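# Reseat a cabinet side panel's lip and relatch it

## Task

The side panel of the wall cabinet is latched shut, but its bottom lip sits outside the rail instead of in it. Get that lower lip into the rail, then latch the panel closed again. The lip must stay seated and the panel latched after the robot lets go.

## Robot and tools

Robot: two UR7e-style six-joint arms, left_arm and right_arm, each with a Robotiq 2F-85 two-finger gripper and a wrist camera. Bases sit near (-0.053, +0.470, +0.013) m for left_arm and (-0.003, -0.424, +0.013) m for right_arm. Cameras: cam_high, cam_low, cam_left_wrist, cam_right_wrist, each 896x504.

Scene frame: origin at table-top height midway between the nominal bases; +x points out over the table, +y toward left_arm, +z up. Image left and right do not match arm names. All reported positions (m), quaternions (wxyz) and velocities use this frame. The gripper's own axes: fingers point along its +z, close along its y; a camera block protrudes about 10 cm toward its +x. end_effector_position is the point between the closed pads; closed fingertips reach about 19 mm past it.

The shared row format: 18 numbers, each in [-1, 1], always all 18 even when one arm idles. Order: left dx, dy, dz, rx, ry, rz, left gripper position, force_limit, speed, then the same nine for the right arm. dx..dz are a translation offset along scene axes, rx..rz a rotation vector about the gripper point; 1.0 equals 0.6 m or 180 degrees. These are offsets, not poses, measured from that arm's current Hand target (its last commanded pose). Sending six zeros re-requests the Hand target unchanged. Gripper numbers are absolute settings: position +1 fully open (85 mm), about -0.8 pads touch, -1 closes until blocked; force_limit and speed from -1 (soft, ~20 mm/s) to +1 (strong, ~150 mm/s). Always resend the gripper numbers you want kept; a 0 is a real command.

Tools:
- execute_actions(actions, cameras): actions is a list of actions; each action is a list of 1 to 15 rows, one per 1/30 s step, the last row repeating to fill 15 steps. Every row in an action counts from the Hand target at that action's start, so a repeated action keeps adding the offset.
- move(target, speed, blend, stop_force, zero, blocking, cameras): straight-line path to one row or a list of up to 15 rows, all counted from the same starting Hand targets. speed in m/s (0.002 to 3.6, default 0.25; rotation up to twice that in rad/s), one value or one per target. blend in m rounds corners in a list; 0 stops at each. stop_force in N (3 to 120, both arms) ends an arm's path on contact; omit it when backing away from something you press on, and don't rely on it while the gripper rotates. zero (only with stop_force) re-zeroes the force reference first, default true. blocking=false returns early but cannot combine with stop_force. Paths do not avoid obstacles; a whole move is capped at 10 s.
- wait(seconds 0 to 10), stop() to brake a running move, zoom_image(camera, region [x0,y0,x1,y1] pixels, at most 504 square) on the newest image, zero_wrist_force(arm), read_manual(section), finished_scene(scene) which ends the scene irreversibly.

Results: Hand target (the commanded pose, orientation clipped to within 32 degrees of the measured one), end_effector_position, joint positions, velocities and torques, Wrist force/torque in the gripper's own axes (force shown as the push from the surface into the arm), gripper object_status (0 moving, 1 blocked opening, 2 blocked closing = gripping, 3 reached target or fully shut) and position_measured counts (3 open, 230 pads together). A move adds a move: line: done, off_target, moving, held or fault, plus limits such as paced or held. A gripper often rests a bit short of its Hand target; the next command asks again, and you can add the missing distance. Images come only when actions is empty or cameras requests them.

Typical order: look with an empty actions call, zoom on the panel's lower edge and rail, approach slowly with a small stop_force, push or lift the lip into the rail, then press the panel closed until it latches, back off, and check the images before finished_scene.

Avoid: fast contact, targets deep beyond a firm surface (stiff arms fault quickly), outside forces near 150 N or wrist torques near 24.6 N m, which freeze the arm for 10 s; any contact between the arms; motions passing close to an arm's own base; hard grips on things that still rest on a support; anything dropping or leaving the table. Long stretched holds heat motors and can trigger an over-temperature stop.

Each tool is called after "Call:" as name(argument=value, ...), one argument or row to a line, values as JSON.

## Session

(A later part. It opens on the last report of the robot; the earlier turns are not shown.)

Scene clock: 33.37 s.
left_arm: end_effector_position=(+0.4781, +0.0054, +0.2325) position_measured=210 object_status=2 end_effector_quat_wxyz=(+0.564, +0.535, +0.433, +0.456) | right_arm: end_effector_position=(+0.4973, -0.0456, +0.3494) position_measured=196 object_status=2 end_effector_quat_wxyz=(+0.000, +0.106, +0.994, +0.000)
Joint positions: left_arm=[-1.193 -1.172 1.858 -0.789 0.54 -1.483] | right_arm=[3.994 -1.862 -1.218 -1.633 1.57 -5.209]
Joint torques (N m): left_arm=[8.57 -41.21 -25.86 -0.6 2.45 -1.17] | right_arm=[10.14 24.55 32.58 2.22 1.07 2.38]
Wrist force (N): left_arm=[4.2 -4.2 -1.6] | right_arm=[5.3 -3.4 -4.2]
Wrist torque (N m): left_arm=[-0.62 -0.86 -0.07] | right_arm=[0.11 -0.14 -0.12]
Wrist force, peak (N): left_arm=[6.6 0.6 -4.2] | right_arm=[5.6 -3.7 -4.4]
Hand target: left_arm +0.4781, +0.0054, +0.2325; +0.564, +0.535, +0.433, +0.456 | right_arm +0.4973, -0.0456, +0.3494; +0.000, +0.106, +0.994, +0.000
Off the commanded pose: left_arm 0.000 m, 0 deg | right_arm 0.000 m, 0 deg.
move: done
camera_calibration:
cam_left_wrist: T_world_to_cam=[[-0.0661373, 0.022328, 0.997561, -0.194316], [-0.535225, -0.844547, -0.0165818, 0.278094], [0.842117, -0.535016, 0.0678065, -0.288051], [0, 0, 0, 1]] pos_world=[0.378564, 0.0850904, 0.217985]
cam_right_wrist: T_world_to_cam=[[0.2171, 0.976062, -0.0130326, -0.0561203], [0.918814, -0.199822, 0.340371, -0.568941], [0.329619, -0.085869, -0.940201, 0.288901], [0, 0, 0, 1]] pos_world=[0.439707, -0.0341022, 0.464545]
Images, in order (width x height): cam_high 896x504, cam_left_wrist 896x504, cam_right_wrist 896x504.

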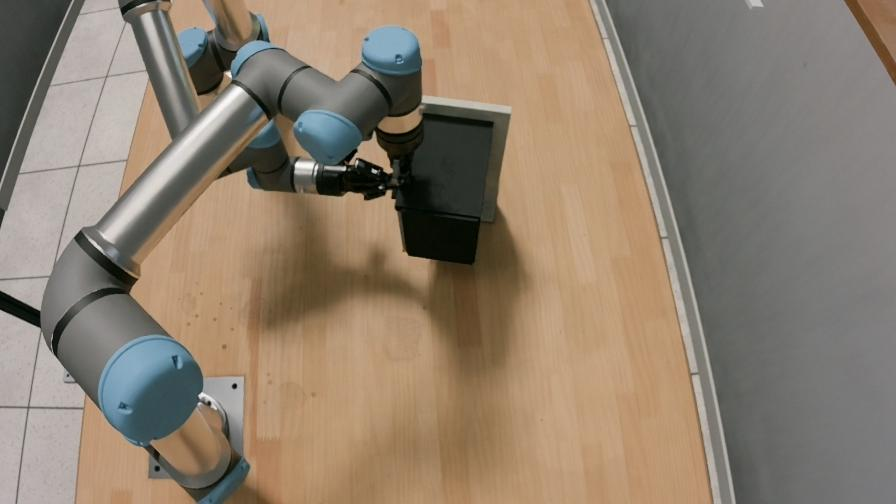

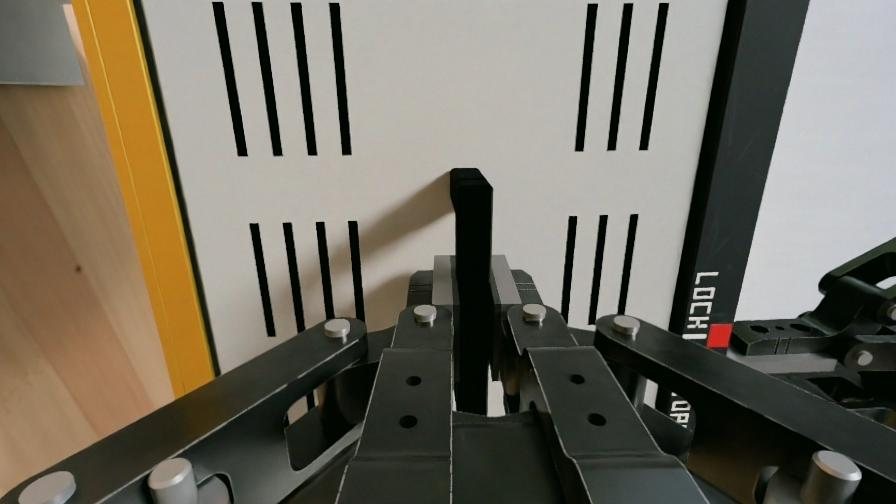

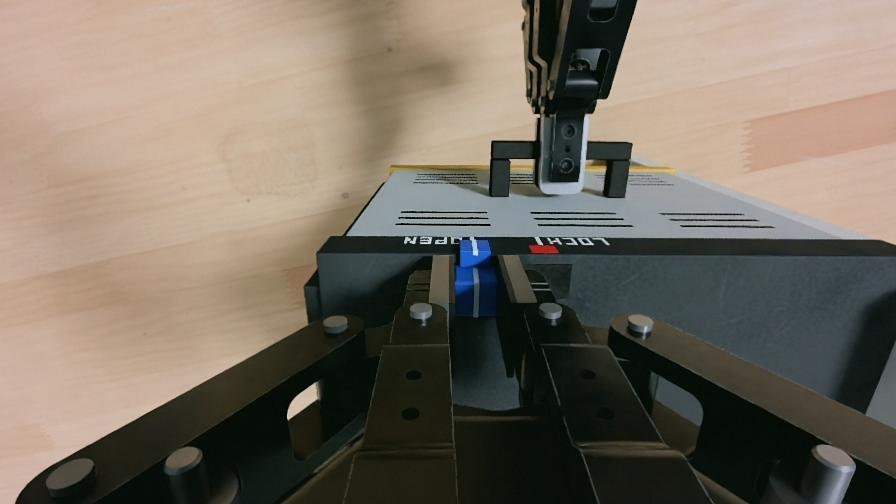

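Call:
move(
  target=[0.0098,-0.0021,0,0,0,0,-1,0.3,-1, 0,0,0,0,0,0,-1,-0.7,-1],
  speed=0.01,
  stop_force=8,
)

Call:
move(
  target=[0,0,0,0,0,0,-1,0.3,-1, 0.0093,0.0435,0,0,0,0,-1,-0.7,-1],
  speed=0.04,
  stop_force=25,
  cameras=["cam_left_wrist","cam_right_wrist"],
)

Scene clock: 34.63 s.
left_arm: end_effector_position=(+0.4782, +0.0054, +0.2325) position_measured=210 object_status=2 end_effector_quat_wxyz=(+0.564, +0.535, +0.433, +0.456) | right_arm: end_effector_position=(+0.4973, -0.0456, +0.3494) position_measured=196 object_status=2 end_effector_quat_wxyz=(+0.000, +0.106, +0.994, +0.000)
Joint positions: left_arm=[-1.193 -1.171 1.858 -0.789 0.54 -1.483] | right_arm=[3.994 -1.862 -1.218 -1.633 1.57 -5.209]
Joint torques (N m): left_arm=[-5.58 -45.64 -14.04 -4.32 -1.48 0.98] | right_arm=[9.1 24.17 32.34 2.22 1.12 2.32]
Wrist force (N): left_arm=[6.0 -4.2 -14.1] | right_arm=[5.3 -3.4 -4.2]
Wrist torque (N m): left_arm=[-0.64 -0.92 -0.07] | right_arm=[0.13 -0.14 -0.12]
Wrist force, peak (N): left_arm=[8.0 -2.5 -25.7] | right_arm=[5.3 -3.5 -4.5]
Hand target: left_arm +0.4782, +0.0054, +0.2325; +0.564, +0.535, +0.433, +0.456 (not the last commanded pose) | right_arm +0.4973, -0.0456, +0.3494; +0.000, +0.106, +0.994, +0.000
Off the commanded pose: left_arm 0.006 m, 0 deg | right_arm 0.000 m, 0 deg.
move: contact (left_arm)

Scene clock: 36.43 s.
left_arm: end_effector_position=(+0.4782, +0.0054, +0.2326) position_measured=210 object_status=2 end_effector_quat_wxyz=(+0.564, +0.535, +0.433, +0.456) | right_arm: end_effector_position=(+0.5025, -0.0211, +0.3494) position_measured=196 object_status=2 end_effector_quat_wxyz=(+0.000, +0.106, +0.994, +0.000)
Joint positions: left_arm=[-1.193 -1.171 1.858 -0.789 0.54 -1.483] | right_arm=[4.013 -1.911 -1.152 -1.65 1.57 -5.19]
Joint torques (N m): left_arm=[-6.63 -46.38 -14.3 -3.36 -1.49 0.99] | right_arm=[0.6 38.78 15.48 8.13 5.14 -2.05]
Wrist force (N): left_arm=[5.8 -4.2 -13.5] | right_arm=[1.2 -27.1 -14.9]
Wrist torque (N m): left_arm=[-0.61 -0.88 -0.07] | right_arm=[0.46 -0.09 -0.10]
Wrist force, peak (N): left_arm=[6.0 -4.2 -14.1] | right_arm=[3.2 -34.8 -17.9]
Hand target: left_arm +0.4782, +0.0054, +0.2325; +0.564, +0.535, +0.433, +0.456 | right_arm +0.5025, -0.0211, +0.3494; +0.000, +0.106, +0.994, +0.000 (not the last commanded pose)
Off the commanded pose: left_arm 0.000 m, 0 deg | right_arm 0.002 m, 0 deg.
move: contact (right_arm)
camera_calibration:
cam_left_wrist: T_world_to_cam=[[-0.0661373, 0.022328, 0.997561, -0.194316], [-0.535225, -0.844547, -0.0165818, 0.278094], [0.842117, -0.535016, 0.0678065, -0.288051], [0, 0, 0, 1]] pos_world=[0.378564, 0.0850904, 0.217985]
cam_right_wrist: T_world_to_cam=[[0.217132, 0.976054, -0.0131239, -0.0811348], [0.918819, -0.199823, 0.340357, -0.568819], [0.329584, -0.0859609, -0.940205, 0.289307], [0, 0, 0, 1]] pos_world=[0.444908, -0.00960225, 0.464544]
Images, in order (width x height): cam_left_wrist 896x504, cam_right_wrist 896x504.

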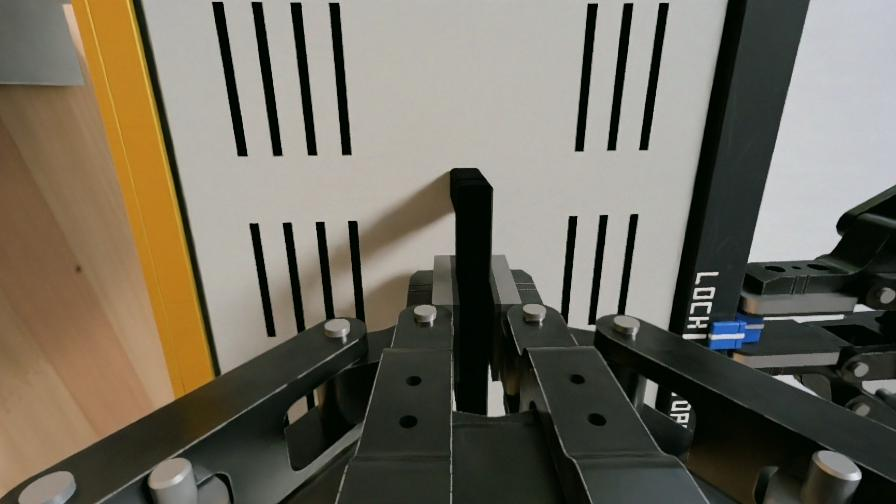

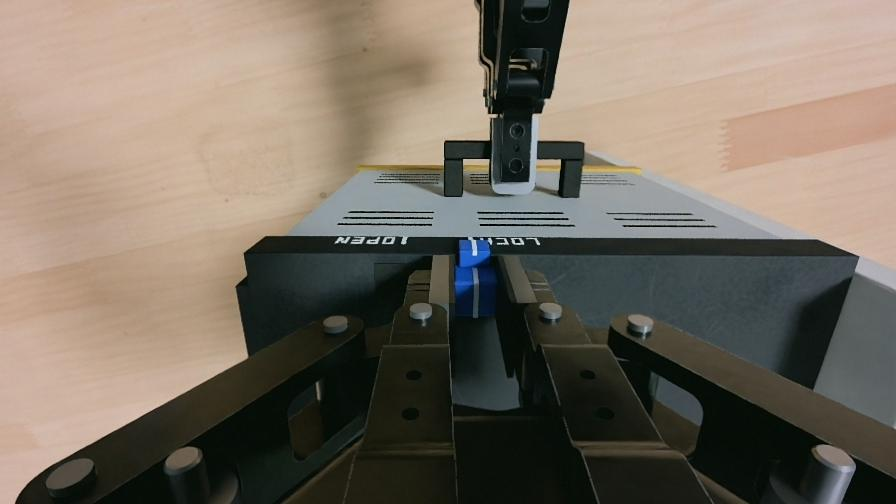

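Call:
move(
  target=[-0.0115,0.0025,0,0,0,0,-1,0.3,-1, -0.0003,-0.0015,0,0,0,0,-1,-0.7,-1],
  speed=0.015,
  stop_force=10,
)

Scene clock: 37.80 s.
left_arm: end_effector_position=(+0.4781, +0.0054, +0.2325) position_measured=210 object_status=2 end_effector_quat_wxyz=(+0.564, +0.535, +0.433, +0.456) | right_arm: end_effector_position=(+0.5024, -0.0216, +0.3494) position_measured=196 object_status=2 end_effector_quat_wxyz=(+0.000, +0.106, +0.994, +0.000)
Joint positions: left_arm=[-1.193 -1.172 1.858 -0.789 0.54 -1.483] | right_arm=[4.013 -1.91 -1.153 -1.649 1.57 -5.191]
Joint torques (N m): left_arm=[7.38 -30.3 -25.54 -0.48 2.37 -0.94] | right_arm=[9.56 20.92 33.6 4.24 3.82 0.91]
Wrist force (N): left_arm=[2.9 -4.9 -1.1] | right_arm=[0.3 -17.2 -11.2]
Wrist torque (N m): left_arm=[-0.63 -0.79 -0.06] | right_arm=[0.27 -0.07 -0.02]
Wrist force, peak (N): left_arm=[5.8 -4.6 -13.9] | right_arm=[1.3 -27.2 -14.9]
Hand target: left_arm +0.4781, +0.0054, +0.2325; +0.564, +0.535, +0.433, +0.456 (not the last commanded pose) | right_arm +0.5024, -0.0216, +0.3494; +0.000, +0.106, +0.994, +0.000
Off the commanded pose: left_arm 0.007 m, 0 deg | right_arm 0.000 m, 0 deg.
move: contact (left_arm, right_arm)

Call:
move(
  target=[-0.0115,0.0025,0,0,0,0,-1,0.3,-1, 0,0,0,0,0,0,-1,-0.7,-1],
  speed=0.015,
  stop_force=10,
)

Scene clock: 39.27 s.
left_arm: end_effector_position=(+0.4753, +0.0060, +0.2325) position_measured=210 object_status=2 end_effector_quat_wxyz=(+0.564, +0.535, +0.433, +0.456) | right_arm: end_effector_position=(+0.5024, -0.0216, +0.3494) position_measured=196 object_status=2 end_effector_quat_wxyz=(+0.000, +0.106, +0.994, +0.000)
Joint positions: left_arm=[-1.198 -1.176 1.865 -0.792 0.535 -1.482] | right_arm=[4.013 -1.91 -1.153 -1.649 1.57 -5.191]
Joint torques (N m): left_arm=[6.84 -28.7 -23.74 -0.02 2.29 -0.92] | right_arm=[6.87 19.79 30.78 7.5 2 1.98]
Wrist force (N): left_arm=[2.7 -3.0 4.2] | right_arm=[1.0 -17.4 -12.2]
Wrist torque (N m): left_arm=[-0.64 -0.76 -0.18] | right_arm=[0.31 -0.06 -0.02]
Wrist force, peak (N): left_arm=[-5.9 -13.5 49.0] | right_arm=[13.5 -17.5 -14.5]
Hand target: left_arm +0.4753, +0.0060, +0.2325; +0.564, +0.535, +0.433, +0.456 (not the last commanded pose) | right_arm +0.5024, -0.0216, +0.3494; +0.000, +0.106, +0.994, +0.000
Off the commanded pose: left_arm 0.004 m, 0 deg | right_arm 0.000 m, 0 deg.
move: contact (left_arm)

Call:
move(
  target=[
    [0.0036,-0.0008,0,0,0,0,-1,0.3,-1, -0.0003,-0.001,0,0,0,0,-1,-0.7,-1],
    [0.0036,-0.0008,0,0,0,0,0.3,-0.2,-0.3, -0.0003,-0.001,0,0,0,0,0,-0.7,-0.3],
    [-0.11,0.025,0,0,0,0,0.3,-0.2,-0.3, -0.0003,-0.001,0.1,0,0,0,0,-0.7,-0.3],
  ],
  speed=[0.02,0.05,0.15],
  cameras=["cam_left_wrist","cam_right_wrist"],
)

Scene clock: 42.20 s.
left_arm: end_effector_position=(+0.4094, +0.0210, +0.2325) position_measured=91 object_status=3 end_effector_quat_wxyz=(+0.564, +0.535, +0.433, +0.456) | right_arm: end_effector_position=(+0.5022, -0.0222, +0.4093) position_measured=129 object_status=3 end_effector_quat_wxyz=(+0.000, +0.106, +0.994, +0.000)
Joint positions: left_arm=[-1.331 -1.275 2.012 -0.872 0.403 -1.447] | right_arm=[4.013 -1.935 -0.965 -1.814 1.57 -5.191]
Joint torques (N m): left_arm=[-9.44 -38.43 -7.93 -2.83 -2.14 1.56] | right_arm=[7.31 31.27 36.89 1.33 1.71 1.27]
Wrist force (N): left_arm=[2.6 -1.1 0.7] | right_arm=[0.6 -0.3 0.6]
Wrist torque (N m): left_arm=[-0.91 -0.73 -0.14] | right_arm=[0.00 -0.07 -0.03]
Wrist force, peak (N): left_arm=[3.1 -6.0 1.1] | right_arm=[-0.1 -18.0 -13.9]
Hand target: left_arm +0.4093, +0.0210, +0.2325; +0.564, +0.535, +0.433, +0.456 | right_arm +0.5022, -0.0222, +0.4094; +0.000, +0.106, +0.994, +0.000
Off the commanded pose: left_arm 0.000 m, 0 deg | right_arm 0.000 m, 0 deg.
move: done
camera_calibration:
cam_left_wrist: T_world_to_cam=[[-0.0660532, 0.0222745, 0.997567, -0.199237], [-0.535226, -0.844546, -0.0165819, 0.254446], [0.842122, -0.53502, 0.0677069, -0.221747], [0, 0, 0, 1]] pos_world=[0.309764, 0.10069, 0.217985]
cam_right_wrist: T_world_to_cam=[[0.2171, 0.976062, -0.0130322, -0.0792433], [0.918825, -0.199825, 0.340338, -0.589144], [0.329587, -0.0858616, -0.940213, 0.345634], [0, 0, 0, 1]] pos_world=[0.444607, -0.0107022, 0.524445]
Images, in order (width x height): cam_left_wrist 896x504, cam_right_wrist 896x504.

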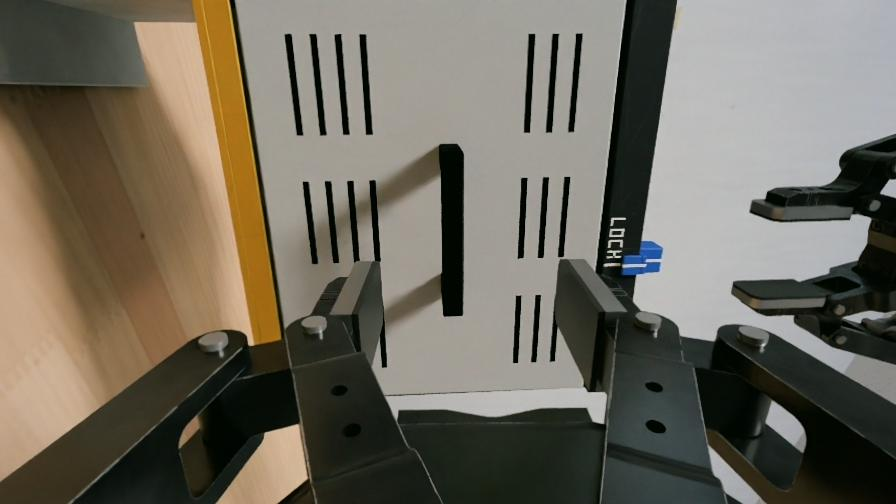

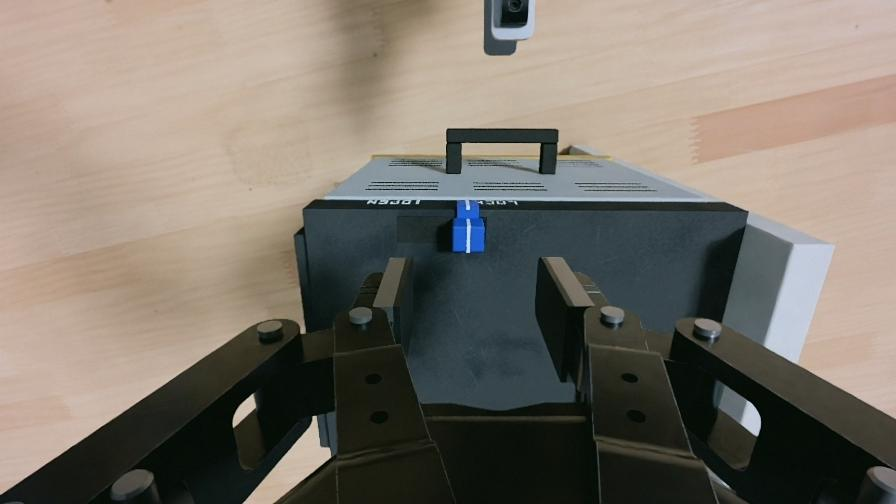

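Call:
finished_scene(
  scene=2,
)

The scene is finished: the task was done.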